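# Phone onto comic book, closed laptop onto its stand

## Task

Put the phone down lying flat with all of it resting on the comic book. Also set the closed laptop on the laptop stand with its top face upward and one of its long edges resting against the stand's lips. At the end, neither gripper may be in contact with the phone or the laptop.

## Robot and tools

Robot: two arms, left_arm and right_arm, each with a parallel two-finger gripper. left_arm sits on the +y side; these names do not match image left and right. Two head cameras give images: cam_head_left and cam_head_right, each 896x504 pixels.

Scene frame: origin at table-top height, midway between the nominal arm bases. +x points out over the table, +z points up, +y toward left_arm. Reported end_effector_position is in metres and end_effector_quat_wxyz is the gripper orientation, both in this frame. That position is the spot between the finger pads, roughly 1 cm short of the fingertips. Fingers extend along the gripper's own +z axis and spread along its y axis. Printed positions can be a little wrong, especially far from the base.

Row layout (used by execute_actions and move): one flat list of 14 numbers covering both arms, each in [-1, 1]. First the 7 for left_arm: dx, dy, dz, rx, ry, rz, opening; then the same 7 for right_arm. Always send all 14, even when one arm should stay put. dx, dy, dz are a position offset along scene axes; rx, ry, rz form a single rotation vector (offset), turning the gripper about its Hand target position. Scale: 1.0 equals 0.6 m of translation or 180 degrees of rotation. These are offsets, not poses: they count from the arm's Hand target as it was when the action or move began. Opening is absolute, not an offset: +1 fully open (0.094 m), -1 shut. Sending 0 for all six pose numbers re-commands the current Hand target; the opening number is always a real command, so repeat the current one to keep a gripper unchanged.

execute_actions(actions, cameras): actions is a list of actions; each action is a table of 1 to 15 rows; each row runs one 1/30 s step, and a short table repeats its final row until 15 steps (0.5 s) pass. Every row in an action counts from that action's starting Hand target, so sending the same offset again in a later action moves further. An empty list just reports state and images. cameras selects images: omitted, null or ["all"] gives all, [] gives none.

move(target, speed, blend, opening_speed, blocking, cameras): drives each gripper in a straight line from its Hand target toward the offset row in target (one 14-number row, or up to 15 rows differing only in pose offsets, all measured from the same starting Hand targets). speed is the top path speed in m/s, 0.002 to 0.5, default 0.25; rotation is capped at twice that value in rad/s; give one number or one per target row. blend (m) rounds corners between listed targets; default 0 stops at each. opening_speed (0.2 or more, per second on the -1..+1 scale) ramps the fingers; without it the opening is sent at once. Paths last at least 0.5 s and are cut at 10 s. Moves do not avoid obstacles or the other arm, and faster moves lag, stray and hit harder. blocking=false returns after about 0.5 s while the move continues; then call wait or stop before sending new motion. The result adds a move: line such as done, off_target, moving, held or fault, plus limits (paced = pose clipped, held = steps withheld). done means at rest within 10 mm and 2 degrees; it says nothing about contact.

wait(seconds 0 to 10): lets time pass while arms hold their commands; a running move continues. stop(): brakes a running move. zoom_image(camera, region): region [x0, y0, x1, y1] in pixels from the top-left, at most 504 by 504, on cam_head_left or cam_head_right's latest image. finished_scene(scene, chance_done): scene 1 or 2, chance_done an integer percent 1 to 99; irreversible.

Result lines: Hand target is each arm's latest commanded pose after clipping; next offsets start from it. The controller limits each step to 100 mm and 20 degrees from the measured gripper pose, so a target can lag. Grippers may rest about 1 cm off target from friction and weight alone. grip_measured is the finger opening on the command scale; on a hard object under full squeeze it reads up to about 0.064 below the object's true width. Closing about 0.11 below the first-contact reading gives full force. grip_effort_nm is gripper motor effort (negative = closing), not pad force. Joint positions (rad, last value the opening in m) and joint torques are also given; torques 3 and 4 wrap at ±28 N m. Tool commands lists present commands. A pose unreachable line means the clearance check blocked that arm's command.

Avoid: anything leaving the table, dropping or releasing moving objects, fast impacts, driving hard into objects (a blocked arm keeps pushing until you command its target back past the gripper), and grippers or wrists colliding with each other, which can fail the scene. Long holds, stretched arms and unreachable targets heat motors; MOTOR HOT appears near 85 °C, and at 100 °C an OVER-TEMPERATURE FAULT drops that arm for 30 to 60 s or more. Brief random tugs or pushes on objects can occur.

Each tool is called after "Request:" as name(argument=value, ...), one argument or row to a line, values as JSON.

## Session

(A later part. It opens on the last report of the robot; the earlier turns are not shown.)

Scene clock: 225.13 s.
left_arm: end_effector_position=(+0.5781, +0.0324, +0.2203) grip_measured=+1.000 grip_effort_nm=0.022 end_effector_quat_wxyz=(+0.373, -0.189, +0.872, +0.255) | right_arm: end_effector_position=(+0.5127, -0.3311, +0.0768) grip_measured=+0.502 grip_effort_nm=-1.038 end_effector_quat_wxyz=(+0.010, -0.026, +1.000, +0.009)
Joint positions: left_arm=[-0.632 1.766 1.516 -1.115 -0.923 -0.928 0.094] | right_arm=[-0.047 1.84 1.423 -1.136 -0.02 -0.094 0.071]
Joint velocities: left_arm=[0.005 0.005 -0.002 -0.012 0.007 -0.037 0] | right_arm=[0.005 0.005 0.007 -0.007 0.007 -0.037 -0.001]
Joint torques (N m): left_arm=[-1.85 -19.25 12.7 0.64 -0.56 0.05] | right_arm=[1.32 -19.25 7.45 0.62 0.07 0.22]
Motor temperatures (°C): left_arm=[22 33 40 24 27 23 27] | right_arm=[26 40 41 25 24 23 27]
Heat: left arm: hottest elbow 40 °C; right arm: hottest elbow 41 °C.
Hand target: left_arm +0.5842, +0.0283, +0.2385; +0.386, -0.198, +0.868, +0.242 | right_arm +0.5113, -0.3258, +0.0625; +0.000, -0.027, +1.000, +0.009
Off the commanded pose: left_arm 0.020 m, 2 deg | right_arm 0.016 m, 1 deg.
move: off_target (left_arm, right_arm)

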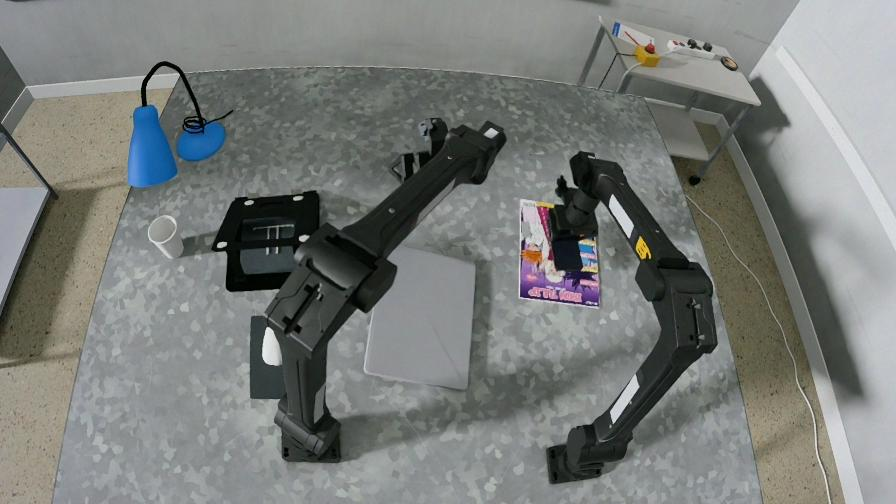

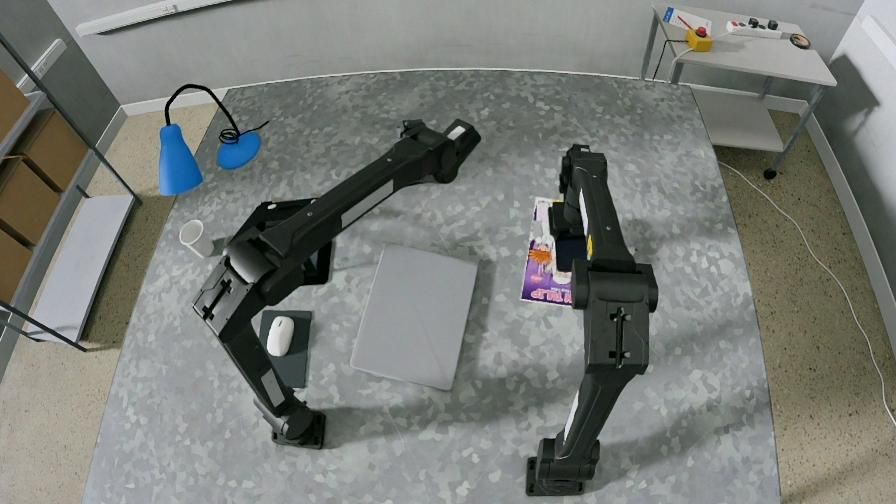

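Request:
move(
  target=[0,0,0,0,0,0,1,0.01,-0.003,-0.062,0,0,0,0.4],
  speed=0.06,
)

Request:
zoom_image(
  camera="cam_head_left",
  region=[500, 140, 660, 320],
)

Scene clock: 228.17 s.
left_arm: end_effector_position=(+0.5781, +0.0324, +0.2203) grip_measured=+1.000 grip_effort_nm=0.027 end_effector_quat_wxyz=(+0.373, -0.189, +0.872, +0.255) | right_arm: end_effector_position=(+0.5185, -0.3311, +0.0393) grip_measured=+0.502 grip_effort_nm=-1.033 end_effector_quat_wxyz=(+0.009, -0.026, +1.000, +0.009)
Joint positions: left_arm=[-0.632 1.766 1.516 -1.115 -0.923 -0.928 0.094] | right_arm=[-0.046 1.897 1.4 -1.057 -0.02 -0.093 0.071]
Joint velocities: left_arm=[0.015 -0.015 -0.002 0.012 0.022 -0.11 0] | right_arm=[-0.005 -0.015 -0.007 0.002 -0.066 0.022 0]
Joint torques (N m): left_arm=[-1.26 -19.08 12.81 0.61 -0.55 -0.02] | right_arm=[0.91 -20.6 7.25 0.51 0.07 0.19]
Motor temperatures (°C): left_arm=[22 33 40 24 27 23 27] | right_arm=[26 40 41 25 24 23 27]
Heat: left arm: hottest elbow 40 °C; right arm: hottest elbow 41 °C.
Hand target: left_arm +0.5842, +0.0283, +0.2385; +0.386, -0.198, +0.868, +0.242 | right_arm +0.5167, -0.3280, +0.0251; +0.000, -0.027, +1.000, +0.009
Off the commanded pose: left_arm 0.020 m, 2 deg | right_arm 0.014 m, 1 deg.
move: off_target (left_arm, right_arm)

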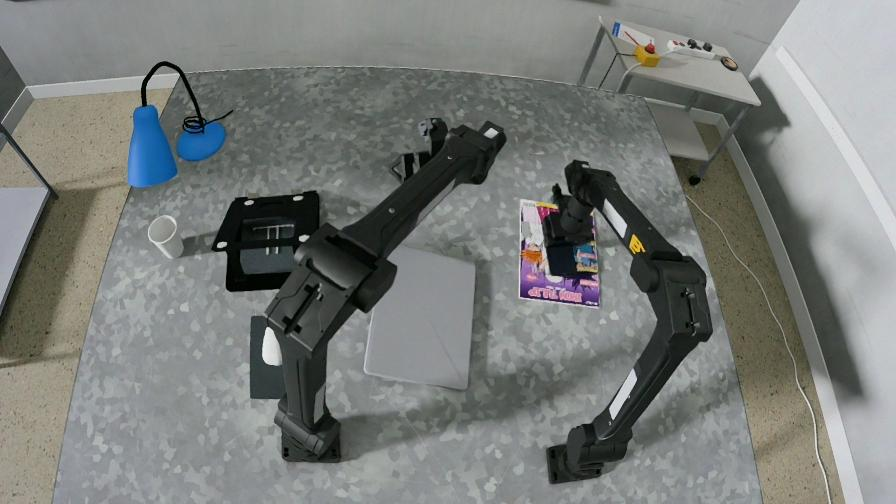

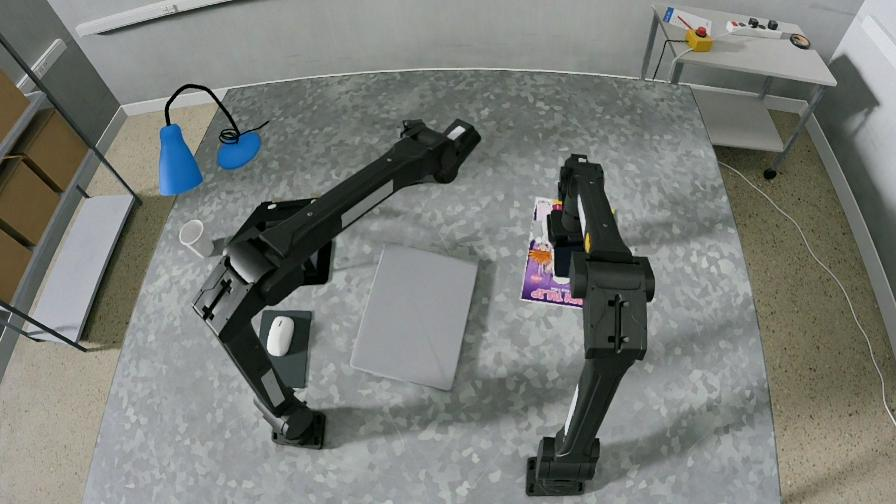

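Scaled by 2.800.

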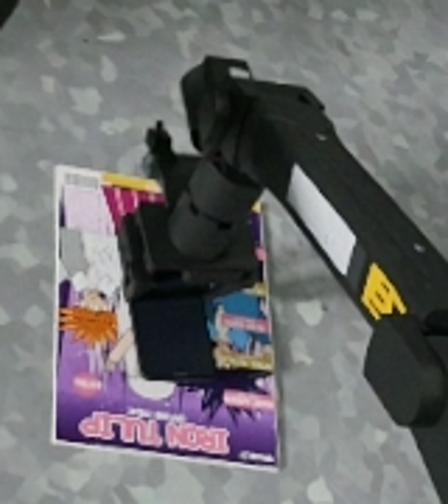

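Request:
move(
  target=[0,0,0,0,0,0,1,0,0,-0.042,0,0,0,0.4],
  speed=0.03,
  cameras=[],
)

Scene clock: 230.97 s.
left_arm: end_effector_position=(+0.5781, +0.0324, +0.2203) grip_measured=+1.000 grip_effort_nm=0.022 end_effector_quat_wxyz=(+0.373, -0.189, +0.872, +0.255) | right_arm: end_effector_position=(+0.5209, -0.3313, +0.0195) grip_measured=+0.502 grip_effort_nm=-1.043 end_effector_quat_wxyz=(+0.014, -0.026, +1.000, +0.009)
Joint positions: left_arm=[-0.632 1.766 1.516 -1.115 -0.923 -0.928 0.094] | right_arm=[-0.046 1.923 1.38 -1.002 -0.02 -0.093 0.071]
Joint velocities: left_arm=[0.005 -0.024 0.002 0.002 0.007 -0.007 0] | right_arm=[-0.005 -0.015 -0.017 -0.007 0.007 -0.007 0.001]
Joint torques (N m): left_arm=[-1.03 -19.31 12.92 0.57 -0.55 -0.04] | right_arm=[0.91 -19.55 6.8 0.61 0.06 0.18]
Motor temperatures (°C): left_arm=[22 33 40 24 28 23 27] | right_arm=[26 40 41 25 24 23 27]
Heat: left arm: hottest elbow 40 °C; right arm: hottest elbow 41 °C.
Hand target: left_arm +0.5842, +0.0283, +0.2385; +0.386, -0.198, +0.868, +0.242 | right_arm +0.5165, -0.3283, +0.0000; +0.000, -0.027, +1.000, +0.009
Off the commanded pose: left_arm 0.020 m, 2 deg | right_arm 0.020 m, 2 deg.
move: off_target (left_arm, right_arm)
No camera images: "cameras" was empty.

Request:
move(
  target=[0,0,0,0,0,0,1,0,0,-0.015,0,0,0,0.4],
  speed=0.02,
  cameras=[],
)

Scene clock: 232.80 s.
left_arm: end_effector_position=(+0.5781, +0.0324, +0.2203) grip_measured=+1.000 grip_effort_nm=0.027 end_effector_quat_wxyz=(+0.373, -0.189, +0.872, +0.255) | right_arm: end_effector_position=(+0.5234, -0.3315, +0.0186) grip_measured=+0.502 grip_effort_nm=-1.038 end_effector_quat_wxyz=(+0.019, -0.026, +0.999, +0.008)
Joint positions: left_arm=[-0.632 1.766 1.516 -1.115 -0.923 -0.928 0.094] | right_arm=[-0.046 1.924 1.378 -0.988 -0.019 -0.093 0.071]
Joint velocities: left_arm=[-0.015 -0.005 -0.012 0.007 0.139 0.007 0] | right_arm=[-0.015 -0.015 0.007 -0.022 0.007 0.022 0]
Joint torques (N m): left_arm=[-1.96 -18.49 12.75 0.84 -0.56 -0.05] | right_arm=[0.91 -18.37 6.32 0.76 0.05 0.18]
Motor temperatures (°C): left_arm=[22 33 40 24 28 23 27] | right_arm=[26 41 41 25 24 23 27]
Heat: left arm: hottest elbow 40 °C; right arm: hottest shoulder 41 °C.
Hand target: left_arm +0.5842, +0.0283, +0.2385; +0.386, -0.198, +0.868, +0.242 | right_arm +0.5164, -0.3284, -0.0091; +0.000, -0.027, +1.000, +0.009
Off the commanded pose: left_arm 0.020 m, 2 deg | right_arm 0.029 m, 2 deg.
move: off_target (left_arm, right_arm)
No camera images: "cameras" was empty.

Request:
move(
  target=[0,0,0,0,0,0,1,0,0,0.006,0,0,0,0.9],
  opening_speed=0.4,
  speed=0.02,
)

Request:
zoom_image(
  camera="cam_head_left",
  region=[500, 140, 660, 320],
)

Scene clock: 236.07 s.
left_arm: end_effector_position=(+0.5781, +0.0324, +0.2203) grip_measured=+1.000 grip_effort_nm=0.022 end_effector_quat_wxyz=(+0.373, -0.189, +0.872, +0.255) | right_arm: end_effector_position=(+0.5234, -0.3315, +0.0186) grip_measured=+0.898 grip_effort_nm=0.071 end_effector_quat_wxyz=(+0.019, -0.026, +0.999, +0.008)
Joint positions: left_arm=[-0.632 1.766 1.516 -1.115 -0.923 -0.928 0.094] | right_arm=[-0.046 1.924 1.378 -0.988 -0.019 -0.093 0.089]
Joint velocities: left_arm=[0.005 -0.015 -0.007 0.007 0.037 0.066 0] | right_arm=[0.005 -0.015 -0.012 -0.007 -0.037 0.022 0.001]
Joint torques (N m): left_arm=[-2.02 -19.66 12.79 0.64 -0.56 0.05] | right_arm=[0.85 -18.73 6.6 0.55 0.05 0.18]
Motor temperatures (°C): left_arm=[22 33 40 24 28 23 27] | right_arm=[26 41 41 25 24 23 27]
Heat: left arm: hottest elbow 40 °C; right arm: hottest shoulder 41 °C.
Hand target: left_arm +0.5842, +0.0283, +0.2385; +0.386, -0.198, +0.868, +0.242 | right_arm +0.5164, -0.3284, -0.0055; +0.000, -0.027, +1.000, +0.009
Off the commanded pose: left_arm 0.020 m, 2 deg | right_arm 0.025 m, 2 deg.
move: off_target (left_arm, right_arm)

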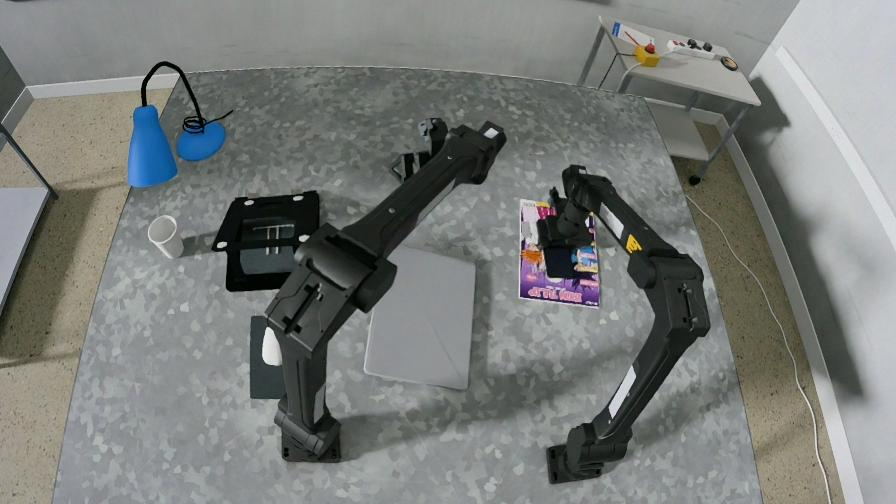

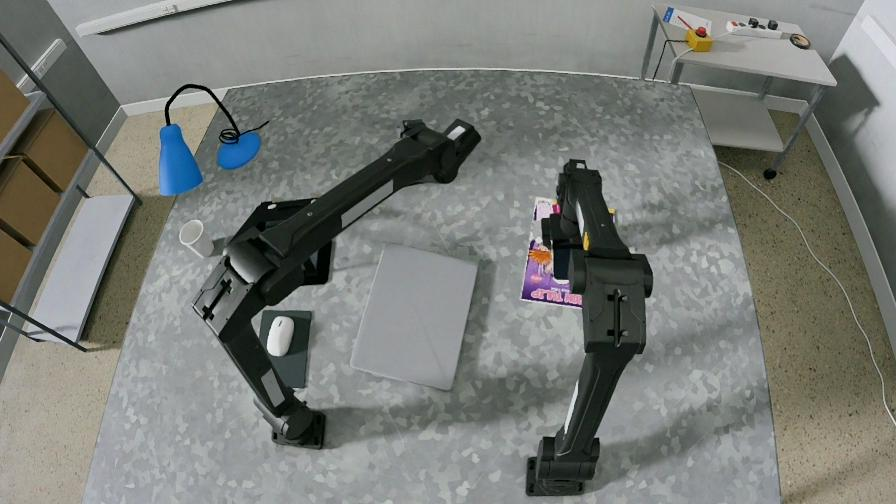

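Scaled by 2.800.

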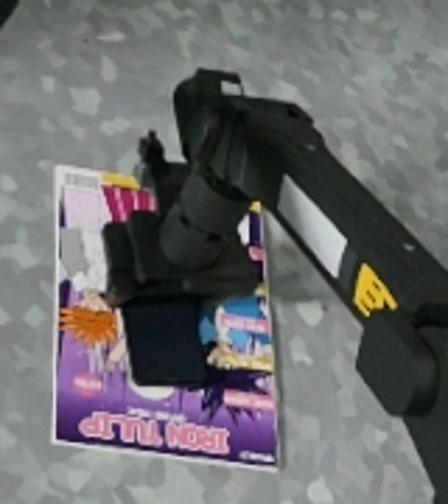

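Request:
move(
  target=[
    [0,0,0,0,0,0,1,0,0,0.25,0,0,0,0.9],
    [0,0,0,0,0,0,1,-0.25,-0.15,0.35,0,0,0,0.9],
  ],
  speed=[0.08,0.15],
)

Request:
zoom_image(
  camera="cam_head_left",
  region=[500, 140, 660, 320],
)

Scene clock: 242.47 s.
left_arm: end_effector_position=(+0.5781, +0.0324, +0.2203) grip_measured=+1.000 grip_effort_nm=0.022 end_effector_quat_wxyz=(+0.373, -0.189, +0.872, +0.255) | right_arm: end_effector_position=(+0.3770, -0.4126, +0.2100) grip_measured=+0.899 grip_effort_nm=0.066 end_effector_quat_wxyz=(+0.010, -0.028, +1.000, +0.007)
Joint positions: left_arm=[-0.632 1.766 1.516 -1.115 -0.923 -0.928 0.094] | right_arm=[-0.256 1.432 1.277 -1.4 -0.019 -0.306 0.089]
Joint velocities: left_arm=[0.005 -0.015 -0.017 -0.007 0.037 0.022 0] | right_arm=[-0.015 -0.005 -0.017 -0.017 -0.037 0.007 0]
Joint torques (N m): left_arm=[-1.44 -19.02 12.9 0.75 -0.55 -0.04] | right_arm=[-0.09 -14.97 7.61 -0.18 0.03 0.04]
Motor temperatures (°C): left_arm=[22 33 40 24 28 23 27] | right_arm=[26 41 41 25 24 23 27]
Heat: left arm: hottest elbow 40 °C; right arm: hottest shoulder 41 °C.
Hand target: left_arm +0.5842, +0.0283, +0.2385; +0.386, -0.198, +0.868, +0.242 | right_arm +0.3683, -0.4148, +0.2073; +0.001, -0.027, +1.000, +0.009
Off the commanded pose: left_arm 0.020 m, 2 deg | right_arm 0.013 m, 1 deg.
move: off_target (left_arm, right_arm)

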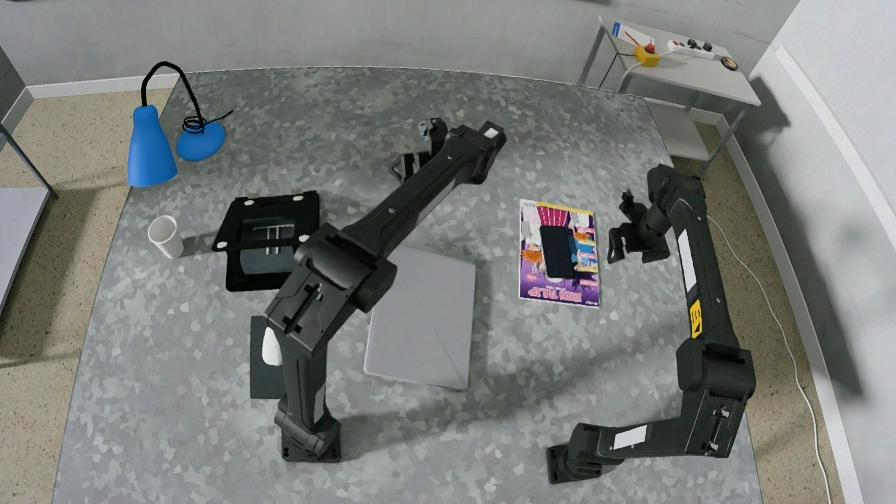

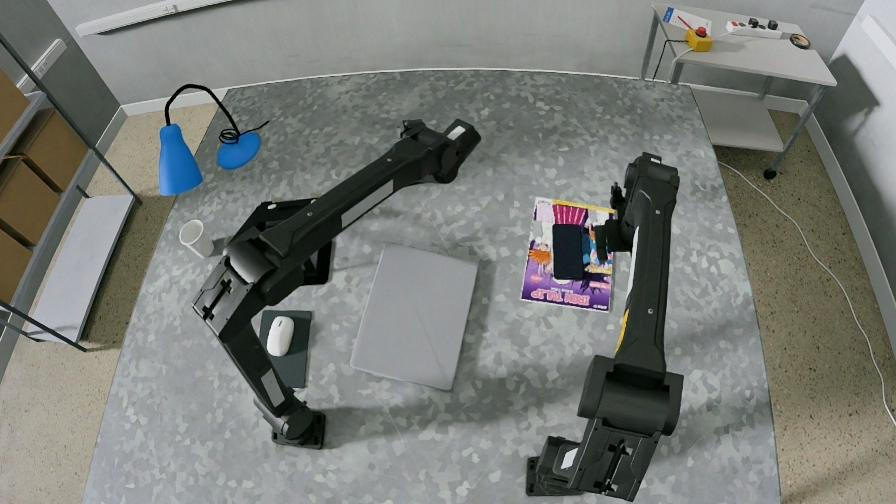

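Scaled by 2.800.

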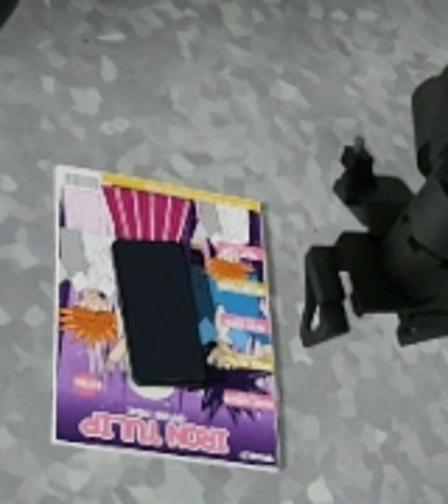

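Request:
move(
  target=[-0.423,0.553,0.1,0.346,0.0995,-0.432,0.2,-0.113,0.3,0.0,0.3387,-0.0167,-0.0604,-0.2],
  speed=0.2,
)

Scene clock: 309.13 s.
left_arm: end_effector_position=(+0.3281, +0.3539, +0.2682) grip_measured=+0.202 grip_effort_nm=-0.081 end_effector_quat_wxyz=(+0.359, +0.610, +0.623, +0.334) | right_arm: end_effector_position=(+0.3066, -0.2404, +0.2087) grip_measured=-0.199 grip_effort_nm=-0.081 end_effector_quat_wxyz=(+0.047, +0.073, +0.855, +0.512)
Joint positions: left_arm=[0.632 0.601 0.608 -0.674 0.572 1.928 0.056] | right_arm=[-0.252 1.274 0.872 -1.298 -1.076 -0.153 0.038]
Joint velocities: left_arm=[-0.005 -0.005 0.012 -0.017 -0.037 -0.022 0.001] | right_arm=[-0.015 -0.015 -0.012 0.012 0.066 0.022 -0.001]
Joint torques (N m): left_arm=[-0.62 -1.61 17.65 1.31 0.38 0.06] | right_arm=[1.38 -11.58 6.76 0.36 -0.61 0.15]
Motor temperatures (°C): left_arm=[22 32 41 24 27 23 27] | right_arm=[26 40 39 25 24 23 26]
Heat: left arm: hottest elbow 41 °C; right arm: hottest shoulder 40 °C.
Hand target: left_arm +0.3345, +0.3639, +0.3030; +0.359, +0.608, +0.610, +0.359 | right_arm +0.3015, -0.2348, +0.2082; +0.047, +0.068, +0.855, +0.512
Off the commanded pose: left_arm 0.031 m, 4 deg | right_arm 0.008 m, 1 deg.
move: off_target (left_arm)

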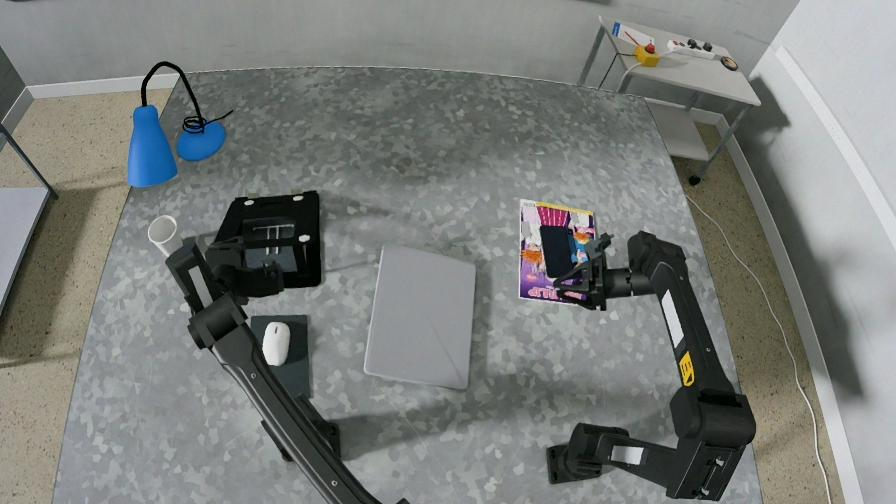

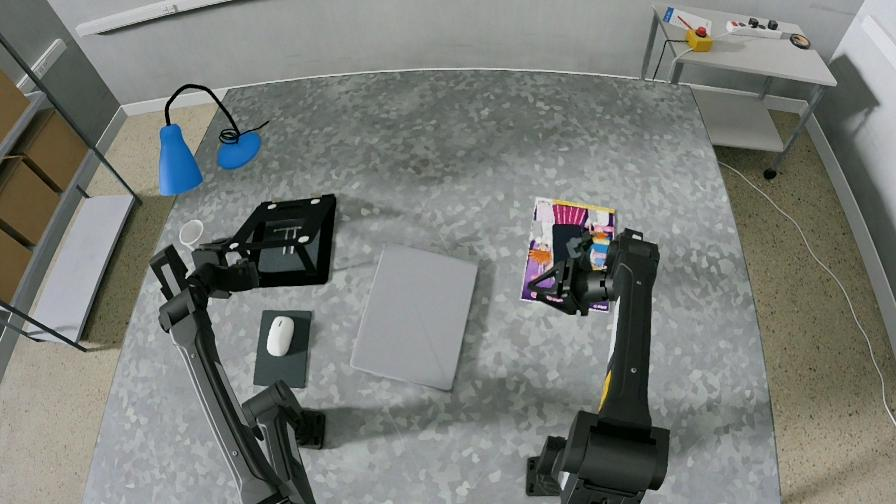

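Request:
move(
  target=[0,0,0,0,0,0,0.2,-0.01,0.0,-0.27,0,0,0,-0.3],
  speed=0.12,
)

Request:
zoom_image(
  camera="cam_head_left",
  region=[350, 220, 670, 400],
)

Request:
zoom_image(
  camera="cam_head_right",
  region=[350, 220, 670, 400],
)

Scene clock: 318.30 s.
left_arm: end_effector_position=(+0.3281, +0.3538, +0.2683) grip_measured=+0.202 grip_effort_nm=-0.081 end_effector_quat_wxyz=(+0.359, +0.610, +0.622, +0.334) | right_arm: end_effector_position=(+0.2961, -0.2377, +0.0554) grip_measured=-0.299 grip_effort_nm=-0.081 end_effector_quat_wxyz=(+0.057, +0.063, +0.856, +0.511)
Joint positions: left_arm=[0.632 0.601 0.608 -0.674 0.573 1.928 0.056] | right_arm=[-0.252 1.544 0.637 -0.78 -1.076 -0.17 0.033]
Joint velocities: left_arm=[-0.005 -0.005 0.002 0.002 -0.081 0.037 0] | right_arm=[-0.015 -0.005 0.012 -0.012 -0.007 -0.022 0]
Joint torques (N m): left_arm=[-0.21 -1.61 17.74 1.25 0.35 0.03] | right_arm=[0.62 -9.7 4.45 0.46 -0.54 0.1]
Motor temperatures (°C): left_arm=[22 31 41 24 27 23 27] | right_arm=[26 39 39 25 24 23 26]
Heat: left arm: hottest elbow 41 °C; right arm: hottest shoulder 39 °C.
Hand target: left_arm +0.3345, +0.3639, +0.3030; +0.359, +0.608, +0.610, +0.359 | right_arm +0.2916, -0.2362, +0.0463; +0.047, +0.068, +0.855, +0.512
Off the commanded pose: left_arm 0.037 m, 3 deg | right_arm 0.010 m, 1 deg.
move: off_target (left_arm)

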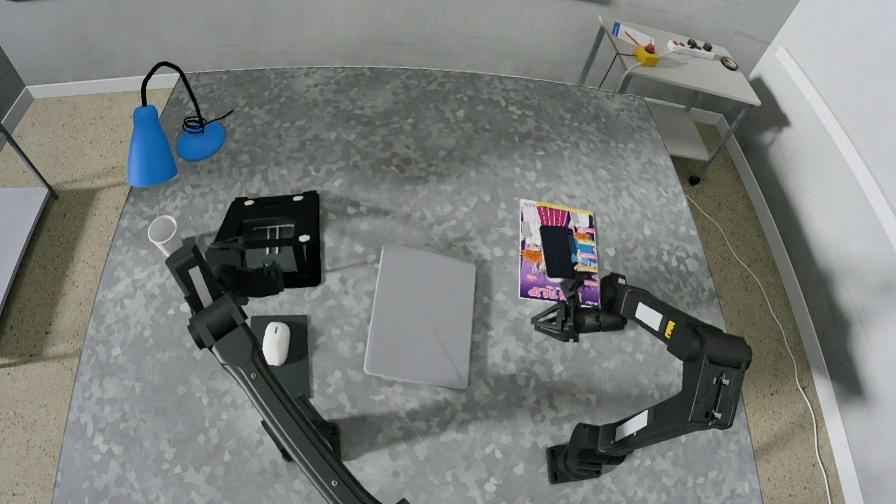

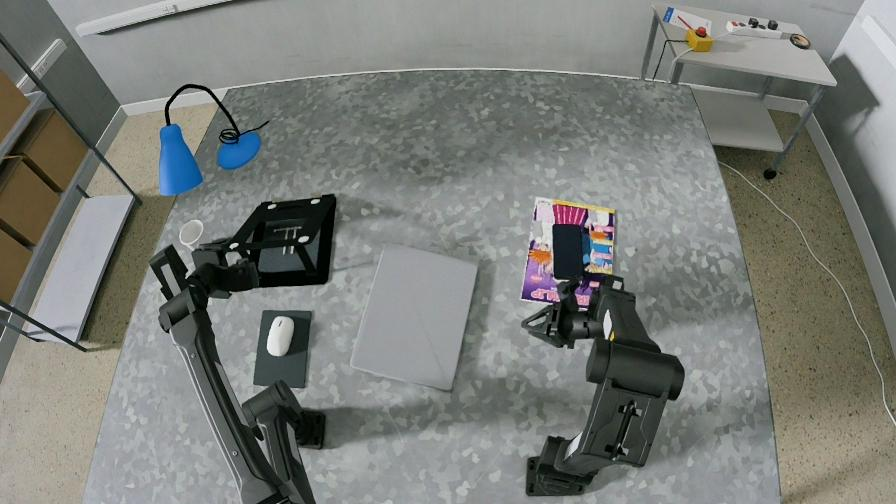

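Scaled by 1.575.

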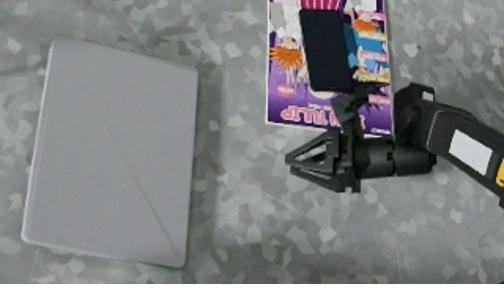

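Scaled by 1.575.

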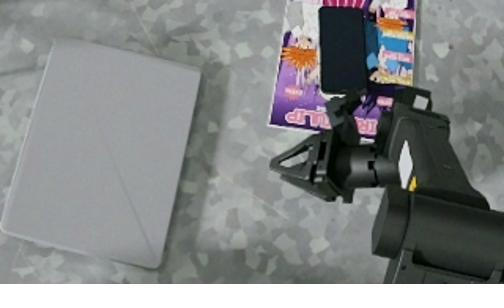

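Request:
move(
  target=[0,0,0,0,0,0,0.2,0,0.2,-0.053,0,0,0,-0.3],
  speed=0.1,
)

Request:
zoom_image(
  camera="cam_head_left",
  region=[350, 220, 670, 400],
)

Request:
zoom_image(
  camera="cam_head_right",
  region=[350, 220, 670, 400],
)

Scene clock: 324.00 s.
left_arm: end_effector_position=(+0.3281, +0.3538, +0.2683) grip_measured=+0.202 grip_effort_nm=-0.081 end_effector_quat_wxyz=(+0.359, +0.610, +0.622, +0.334) | right_arm: end_effector_position=(+0.2981, -0.1190, +0.0255) grip_measured=-0.299 grip_effort_nm=-0.076 end_effector_quat_wxyz=(+0.057, +0.060, +0.853, +0.515)
Joint positions: left_arm=[0.632 0.601 0.608 -0.674 0.573 1.928 0.056] | right_arm=[0.138 1.574 0.472 0.08 -0.998 0.589 0.033]
Joint velocities: left_arm=[-0.005 -0.005 0.007 0.012 -0.022 0.007 0] | right_arm=[0.005 0.005 0.017 -0.012 -0.037 0.022 0]
Joint torques (N m): left_arm=[-0.21 -0.97 17.91 1.25 0.33 0.03] | right_arm=[1.38 -9.11 3.75 1.46 -0.3 0.15]
Motor temperatures (°C): left_arm=[22 31 42 24 27 23 27] | right_arm=[26 39 39 25 24 23 26]
Heat: left arm: hottest elbow 42 °C; right arm: hottest shoulder 39 °C.
Hand target: left_arm +0.3345, +0.3638, +0.3031; +0.359, +0.608, +0.610, +0.359 | right_arm +0.2895, -0.1162, +0.0137; +0.042, +0.066, +0.855, +0.512
Off the commanded pose: left_arm 0.037 m, 3 deg | right_arm 0.013 m, 2 deg.
move: off_target (left_arm, right_arm)

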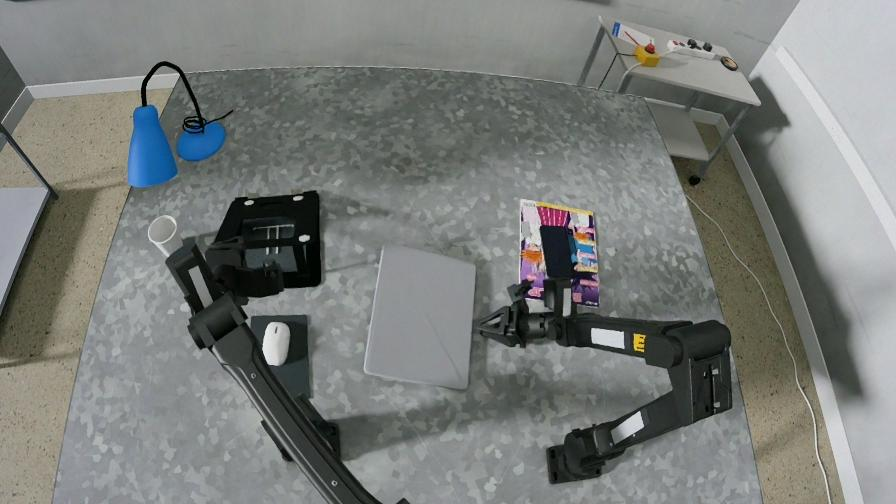

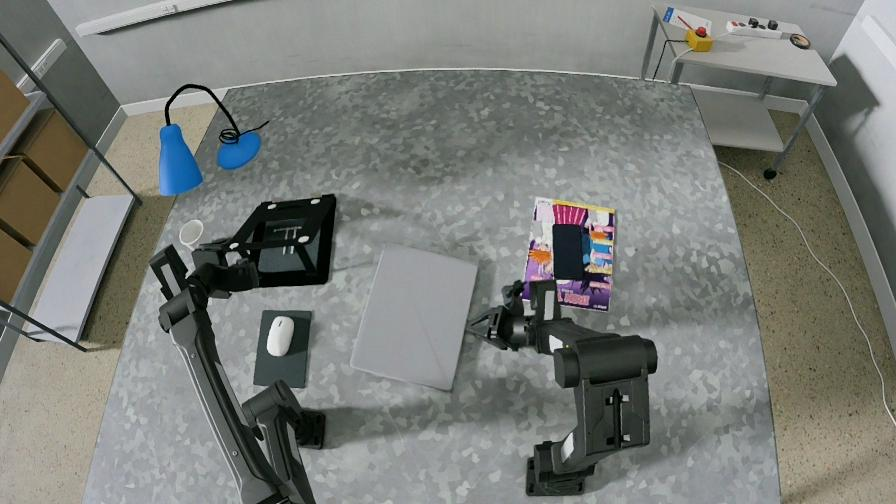

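Scaled by 1.575.

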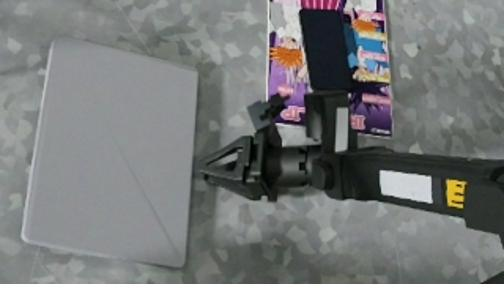

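Scaled by 1.575.

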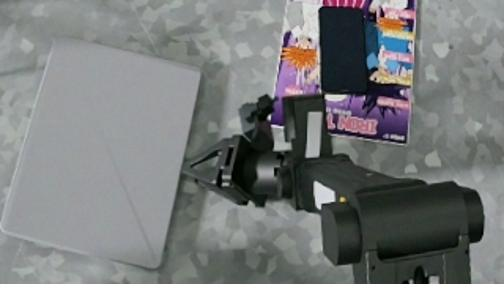

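Request:
move(
  target=[
    [0,0,0,0,0,0,0.2,0,0,-0.018,0,0,0,-0.3],
    [0,0,0,0,0,0,0.2,0.01,0.06,-0.018,0,0,0,-0.3],
  ],
  speed=0.03,
)

Request:
zoom_image(
  camera="cam_head_left",
  region=[430, 260, 590, 350],
)

Request:
zoom_image(
  camera="cam_head_right",
  region=[430, 260, 590, 350],
)

Scene clock: 330.73 s.
left_arm: end_effector_position=(+0.3280, +0.3539, +0.2683) grip_measured=+0.202 grip_effort_nm=-0.081 end_effector_quat_wxyz=(+0.359, +0.610, +0.623, +0.334) | right_arm: end_effector_position=(+0.3073, -0.0906, +0.0246) grip_measured=-0.299 grip_effort_nm=-0.046 end_effector_quat_wxyz=(+0.069, +0.063, +0.848, +0.521)
Joint positions: left_arm=[0.633 0.601 0.608 -0.674 0.573 1.928 0.056] | right_arm=[0.224 1.616 0.472 0.273 -0.947 0.747 0.033]
Joint velocities: left_arm=[0.005 -0.015 0.002 0.017 -0.081 -0.051 -0.001] | right_arm=[-0.005 -0.005 -0.007 -0.007 0.051 -0.022 0.001]
Joint torques (N m): left_arm=[-0.56 -1.32 17.77 1.22 0.35 0.04] | right_arm=[2.96 -7.47 4.25 1.37 0.09 0.11]
Motor temperatures (°C): left_arm=[22 30 42 24 27 23 27] | right_arm=[26 38 39 25 24 23 26]
Heat: left arm: hottest elbow 42 °C; right arm: hottest elbow 39 °C.
Hand target: left_arm +0.3345, +0.3639, +0.3031; +0.359, +0.608, +0.610, +0.359 | right_arm +0.2953, -0.0804, +0.0022; +0.041, +0.066, +0.856, +0.512
Off the commanded pose: left_arm 0.037 m, 3 deg | right_arm 0.027 m, 3 deg.
move: off_target (left_arm, right_arm)

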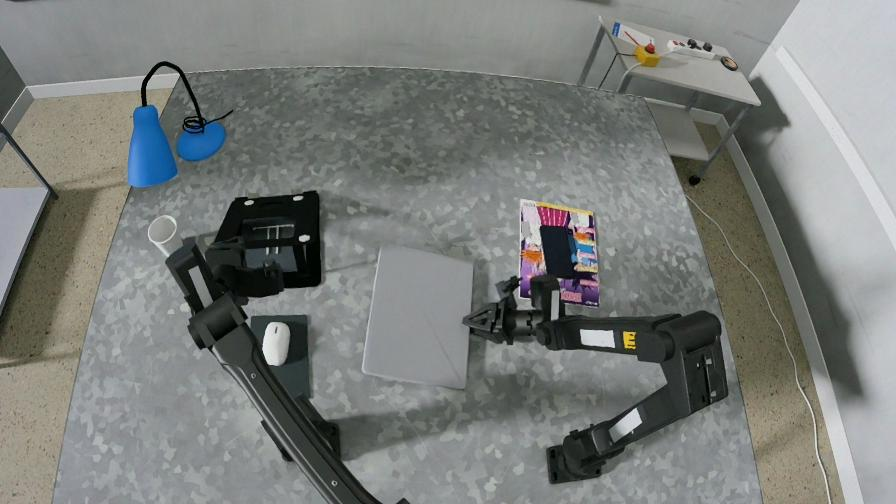

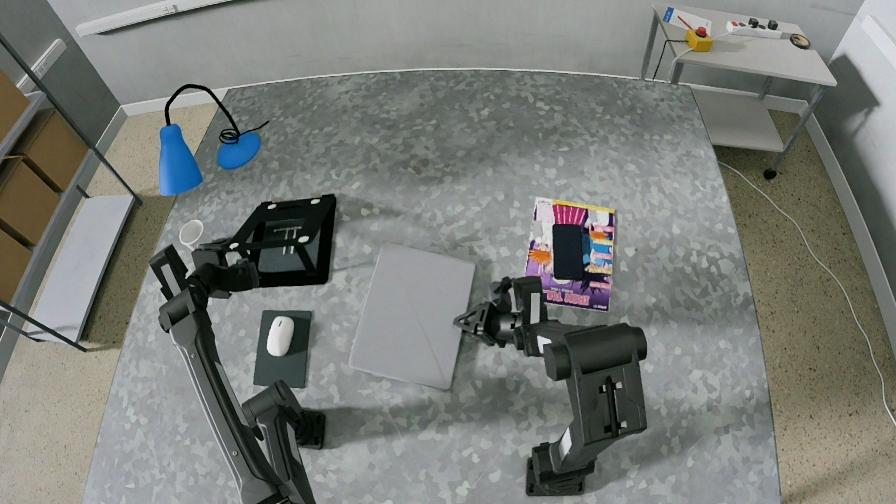

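Scaled by 3.150.

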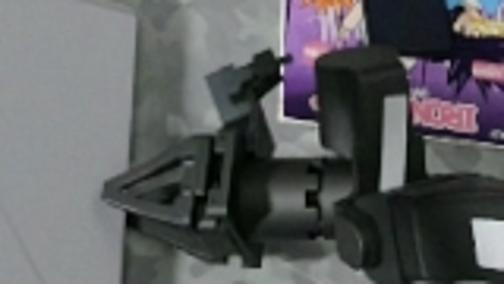

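Scaled by 3.150.

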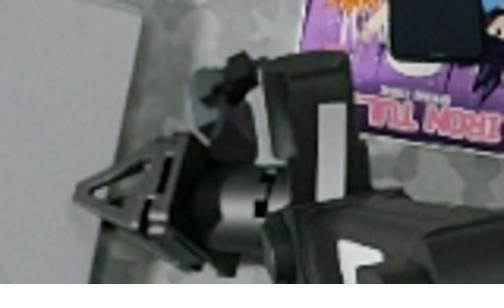

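Request:
move(
  target=[0,0,0,0,0,0,0.2,0,0,0,0,0,0,-0.75],
  speed=0.03,
  opening_speed=0.3,
)

Request:
zoom_image(
  camera="cam_head_left",
  region=[430, 260, 590, 350],
)

Request:
zoom_image(
  camera="cam_head_right",
  region=[430, 260, 590, 350],
)

Scene clock: 335.83 s.
left_arm: end_effector_position=(+0.3280, +0.3539, +0.2683) grip_measured=+0.202 grip_effort_nm=-0.085 end_effector_quat_wxyz=(+0.359, +0.610, +0.623, +0.334) | right_arm: end_effector_position=(+0.3070, -0.0909, +0.0186) grip_measured=-0.748 grip_effort_nm=-0.144 end_effector_quat_wxyz=(+0.066, +0.067, +0.851, +0.517)
Joint positions: left_arm=[0.633 0.601 0.608 -0.674 0.573 1.928 0.056] | right_arm=[0.226 1.631 0.472 0.278 -0.937 0.748 0.012]
Joint velocities: left_arm=[-0.005 0.005 0.002 -0.002 0.007 -0.066 0] | right_arm=[-0.005 -0.015 -0.022 0.002 -0.007 -0.007 0]
Joint torques (N m): left_arm=[-0.26 -0.97 17.92 1.14 0.35 0.01] | right_arm=[2.9 -8.7 4.14 1.29 -0.21 0.13]
Motor temperatures (°C): left_arm=[22 30 43 24 27 23 27] | right_arm=[26 38 38 25 24 23 26]
Heat: left arm: hottest elbow 43 °C; right arm: hottest shoulder 38 °C.
Hand target: left_arm +0.3345, +0.3639, +0.3031; +0.359, +0.608, +0.610, +0.359 | right_arm +0.2954, -0.0804, +0.0022; +0.042, +0.066, +0.856, +0.512
Off the commanded pose: left_arm 0.037 m, 3 deg | right_arm 0.023 m, 3 deg.
move: off_target (left_arm, right_arm)

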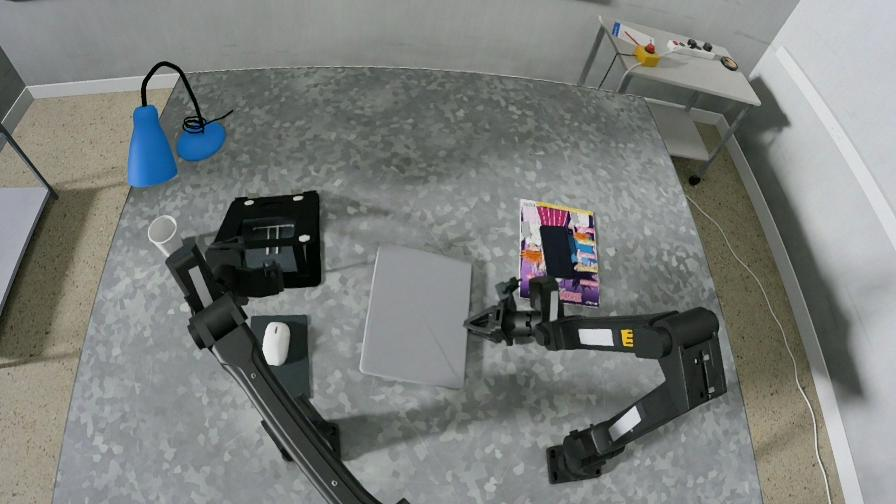

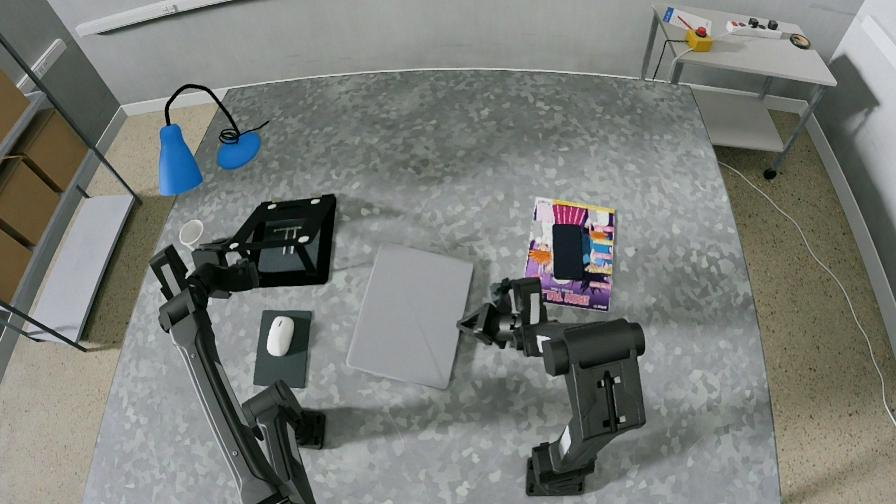

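Scaled by 3.150.

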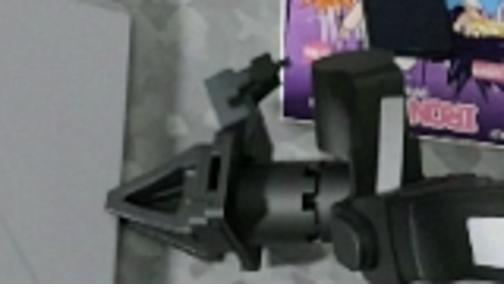

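Scaled by 3.150.

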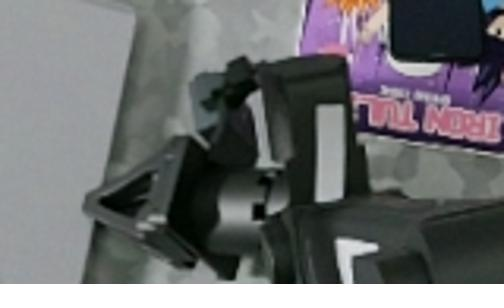

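Request:
move(
  target=[
    [0,0,0,0,0,0,0.2,0,-0.045,0.0,0,0,0,-0.4],
    [0,0,0,0,0,0,0.2,-0.01,-0.045,-0.03,0,0,0,-0.4],
  ],
  speed=0.04,
)

Request:
zoom_image(
  camera="cam_head_left",
  region=[430, 260, 590, 350],
)

Scene clock: 346.60 s.
left_arm: end_effector_position=(+0.3280, +0.3539, +0.2683) grip_measured=+0.202 grip_effort_nm=-0.085 end_effector_quat_wxyz=(+0.359, +0.610, +0.623, +0.334) | right_arm: end_effector_position=(+0.3009, -0.0954, +0.0213) grip_measured=-0.403 grip_effort_nm=0.129 end_effector_quat_wxyz=(+0.065, +0.034, +0.841, +0.535)
Joint positions: left_arm=[0.633 0.601 0.608 -0.674 0.573 1.928 0.056] | right_arm=[0.197 1.641 0.472 0.256 -1.014 0.657 0.028]
Joint velocities: left_arm=[-0.005 -0.015 -0.017 -0.012 0.037 0.037 0] | right_arm=[0.005 -0.005 -0.012 -0.012 -0.11 -0.007 0]
Joint torques (N m): left_arm=[-0.38 -1.85 17.63 1.14 0.34 0.03] | right_arm=[-0.67 -6.48 2.45 0.9 0.78 -0.05]
Motor temperatures (°C): left_arm=[22 29 43 24 27 23 26] | right_arm=[26 38 38 25 24 23 26]
Heat: left arm: hottest elbow 43 °C; right arm: hottest shoulder 38 °C.
Hand target: left_arm +0.3345, +0.3639, +0.3031; +0.359, +0.608, +0.610, +0.359 | right_arm +0.2890, -0.1075, -0.0152; +0.042, +0.066, +0.855, +0.512
Off the commanded pose: left_arm 0.037 m, 3 deg | right_arm 0.041 m, 6 deg.
move: off_target (left_arm, right_arm)

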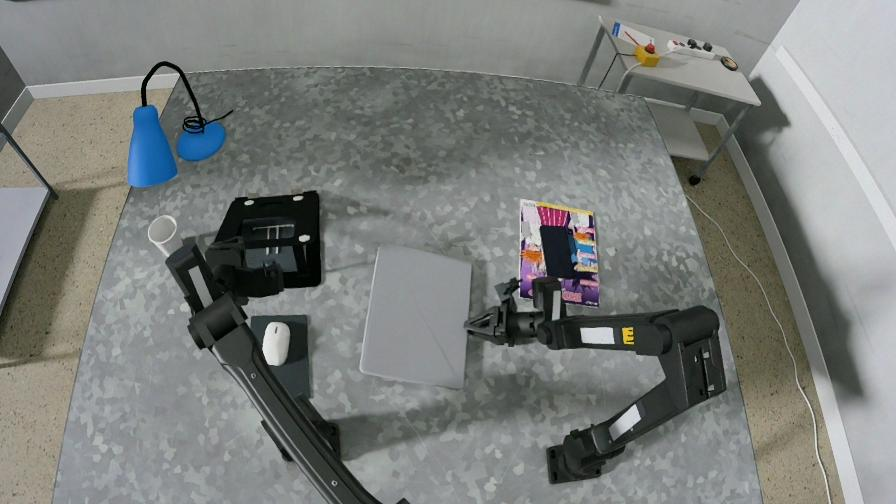

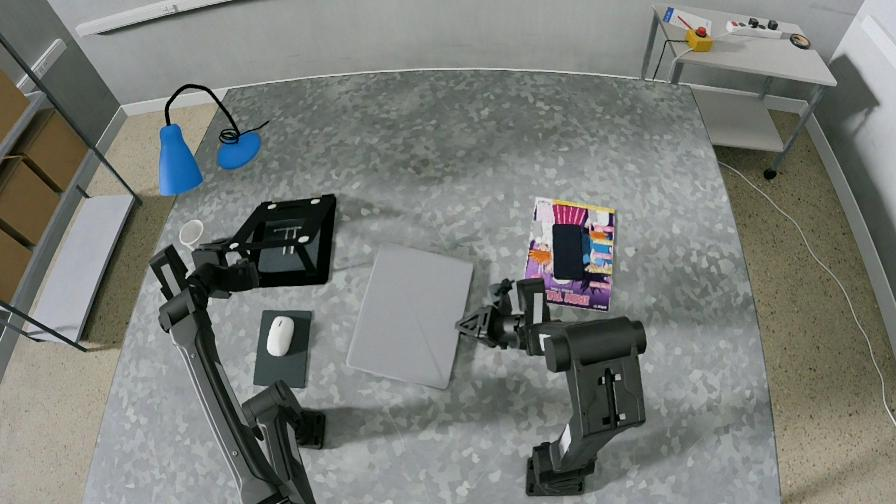

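Scaled by 3.150.

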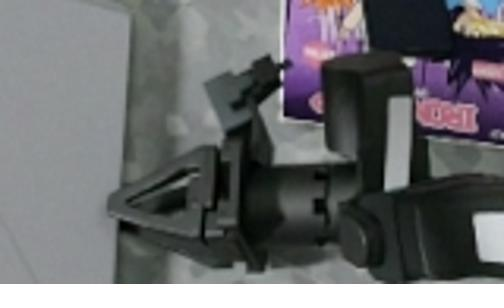

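Request:
move(
  target=[0,0,0,0,0,0,0.2,0,0.06,-0.015,0,0,0,-0.75],
  speed=0.03,
  opening_speed=0.25,
)

Request:
zoom_image(
  camera="cam_head_left",
  region=[430, 260, 590, 350],
)

Scene clock: 351.97 s.
left_arm: end_effector_position=(+0.3280, +0.3539, +0.2683) grip_measured=+0.202 grip_effort_nm=-0.085 end_effector_quat_wxyz=(+0.359, +0.610, +0.622, +0.334) | right_arm: end_effector_position=(+0.3089, -0.0822, +0.0161) grip_measured=-0.749 grip_effort_nm=-0.584 end_effector_quat_wxyz=(+0.082, +0.058, +0.841, +0.532)
Joint positions: left_arm=[0.633 0.601 0.608 -0.674 0.573 1.929 0.056] | right_arm=[0.246 1.677 0.457 0.426 -0.94 0.798 0.012]
Joint velocities: left_arm=[-0.005 -0.005 -0.012 -0.007 0.007 0.022 0] | right_arm=[-0.024 -0.005 0.012 0.002 -0.022 -0.037 -0.005]
Joint torques (N m): left_arm=[-0.21 -1.55 17.84 1.44 0.33 0.05] | right_arm=[3.43 -5.01 3.33 1.03 0.48 -0.03]
Motor temperatures (°C): left_arm=[22 29 44 24 27 23 26] | right_arm=[26 37 38 25 24 23 26]
Heat: left arm: hottest elbow 44 °C; right arm: hottest elbow 38 °C.
Hand target: left_arm +0.3345, +0.3639, +0.3031; +0.359, +0.608, +0.610, +0.359 | right_arm +0.2889, -0.0715, -0.0247; +0.042, +0.065, +0.856, +0.512
Off the commanded pose: left_arm 0.037 m, 3 deg | right_arm 0.046 m, 5 deg.
move: off_target (left_arm, right_arm)

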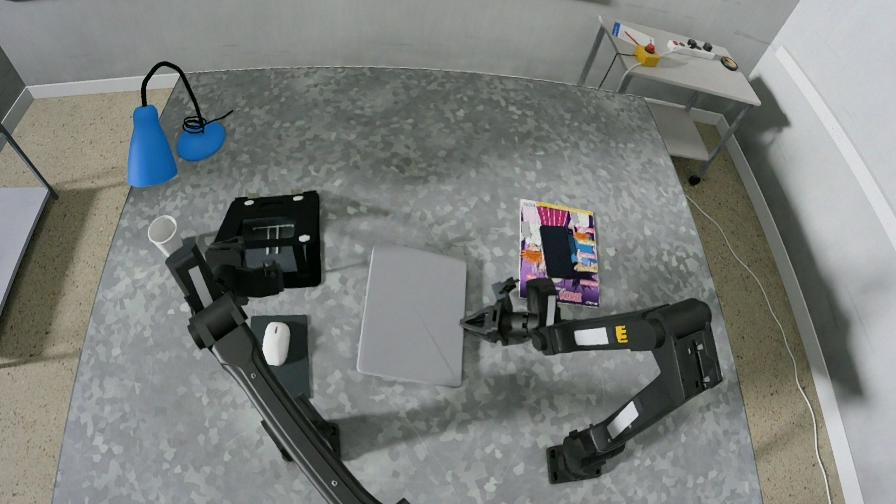

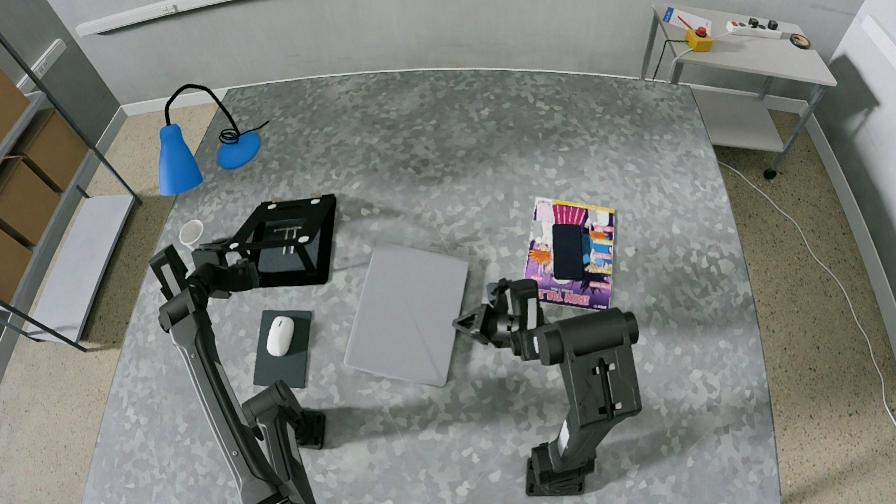

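Scaled by 3.150.

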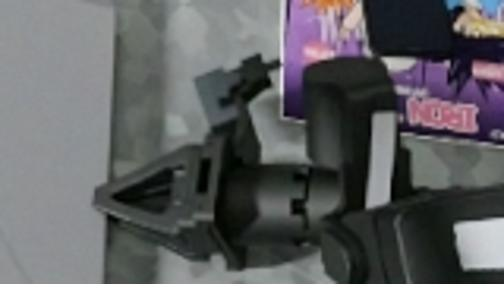

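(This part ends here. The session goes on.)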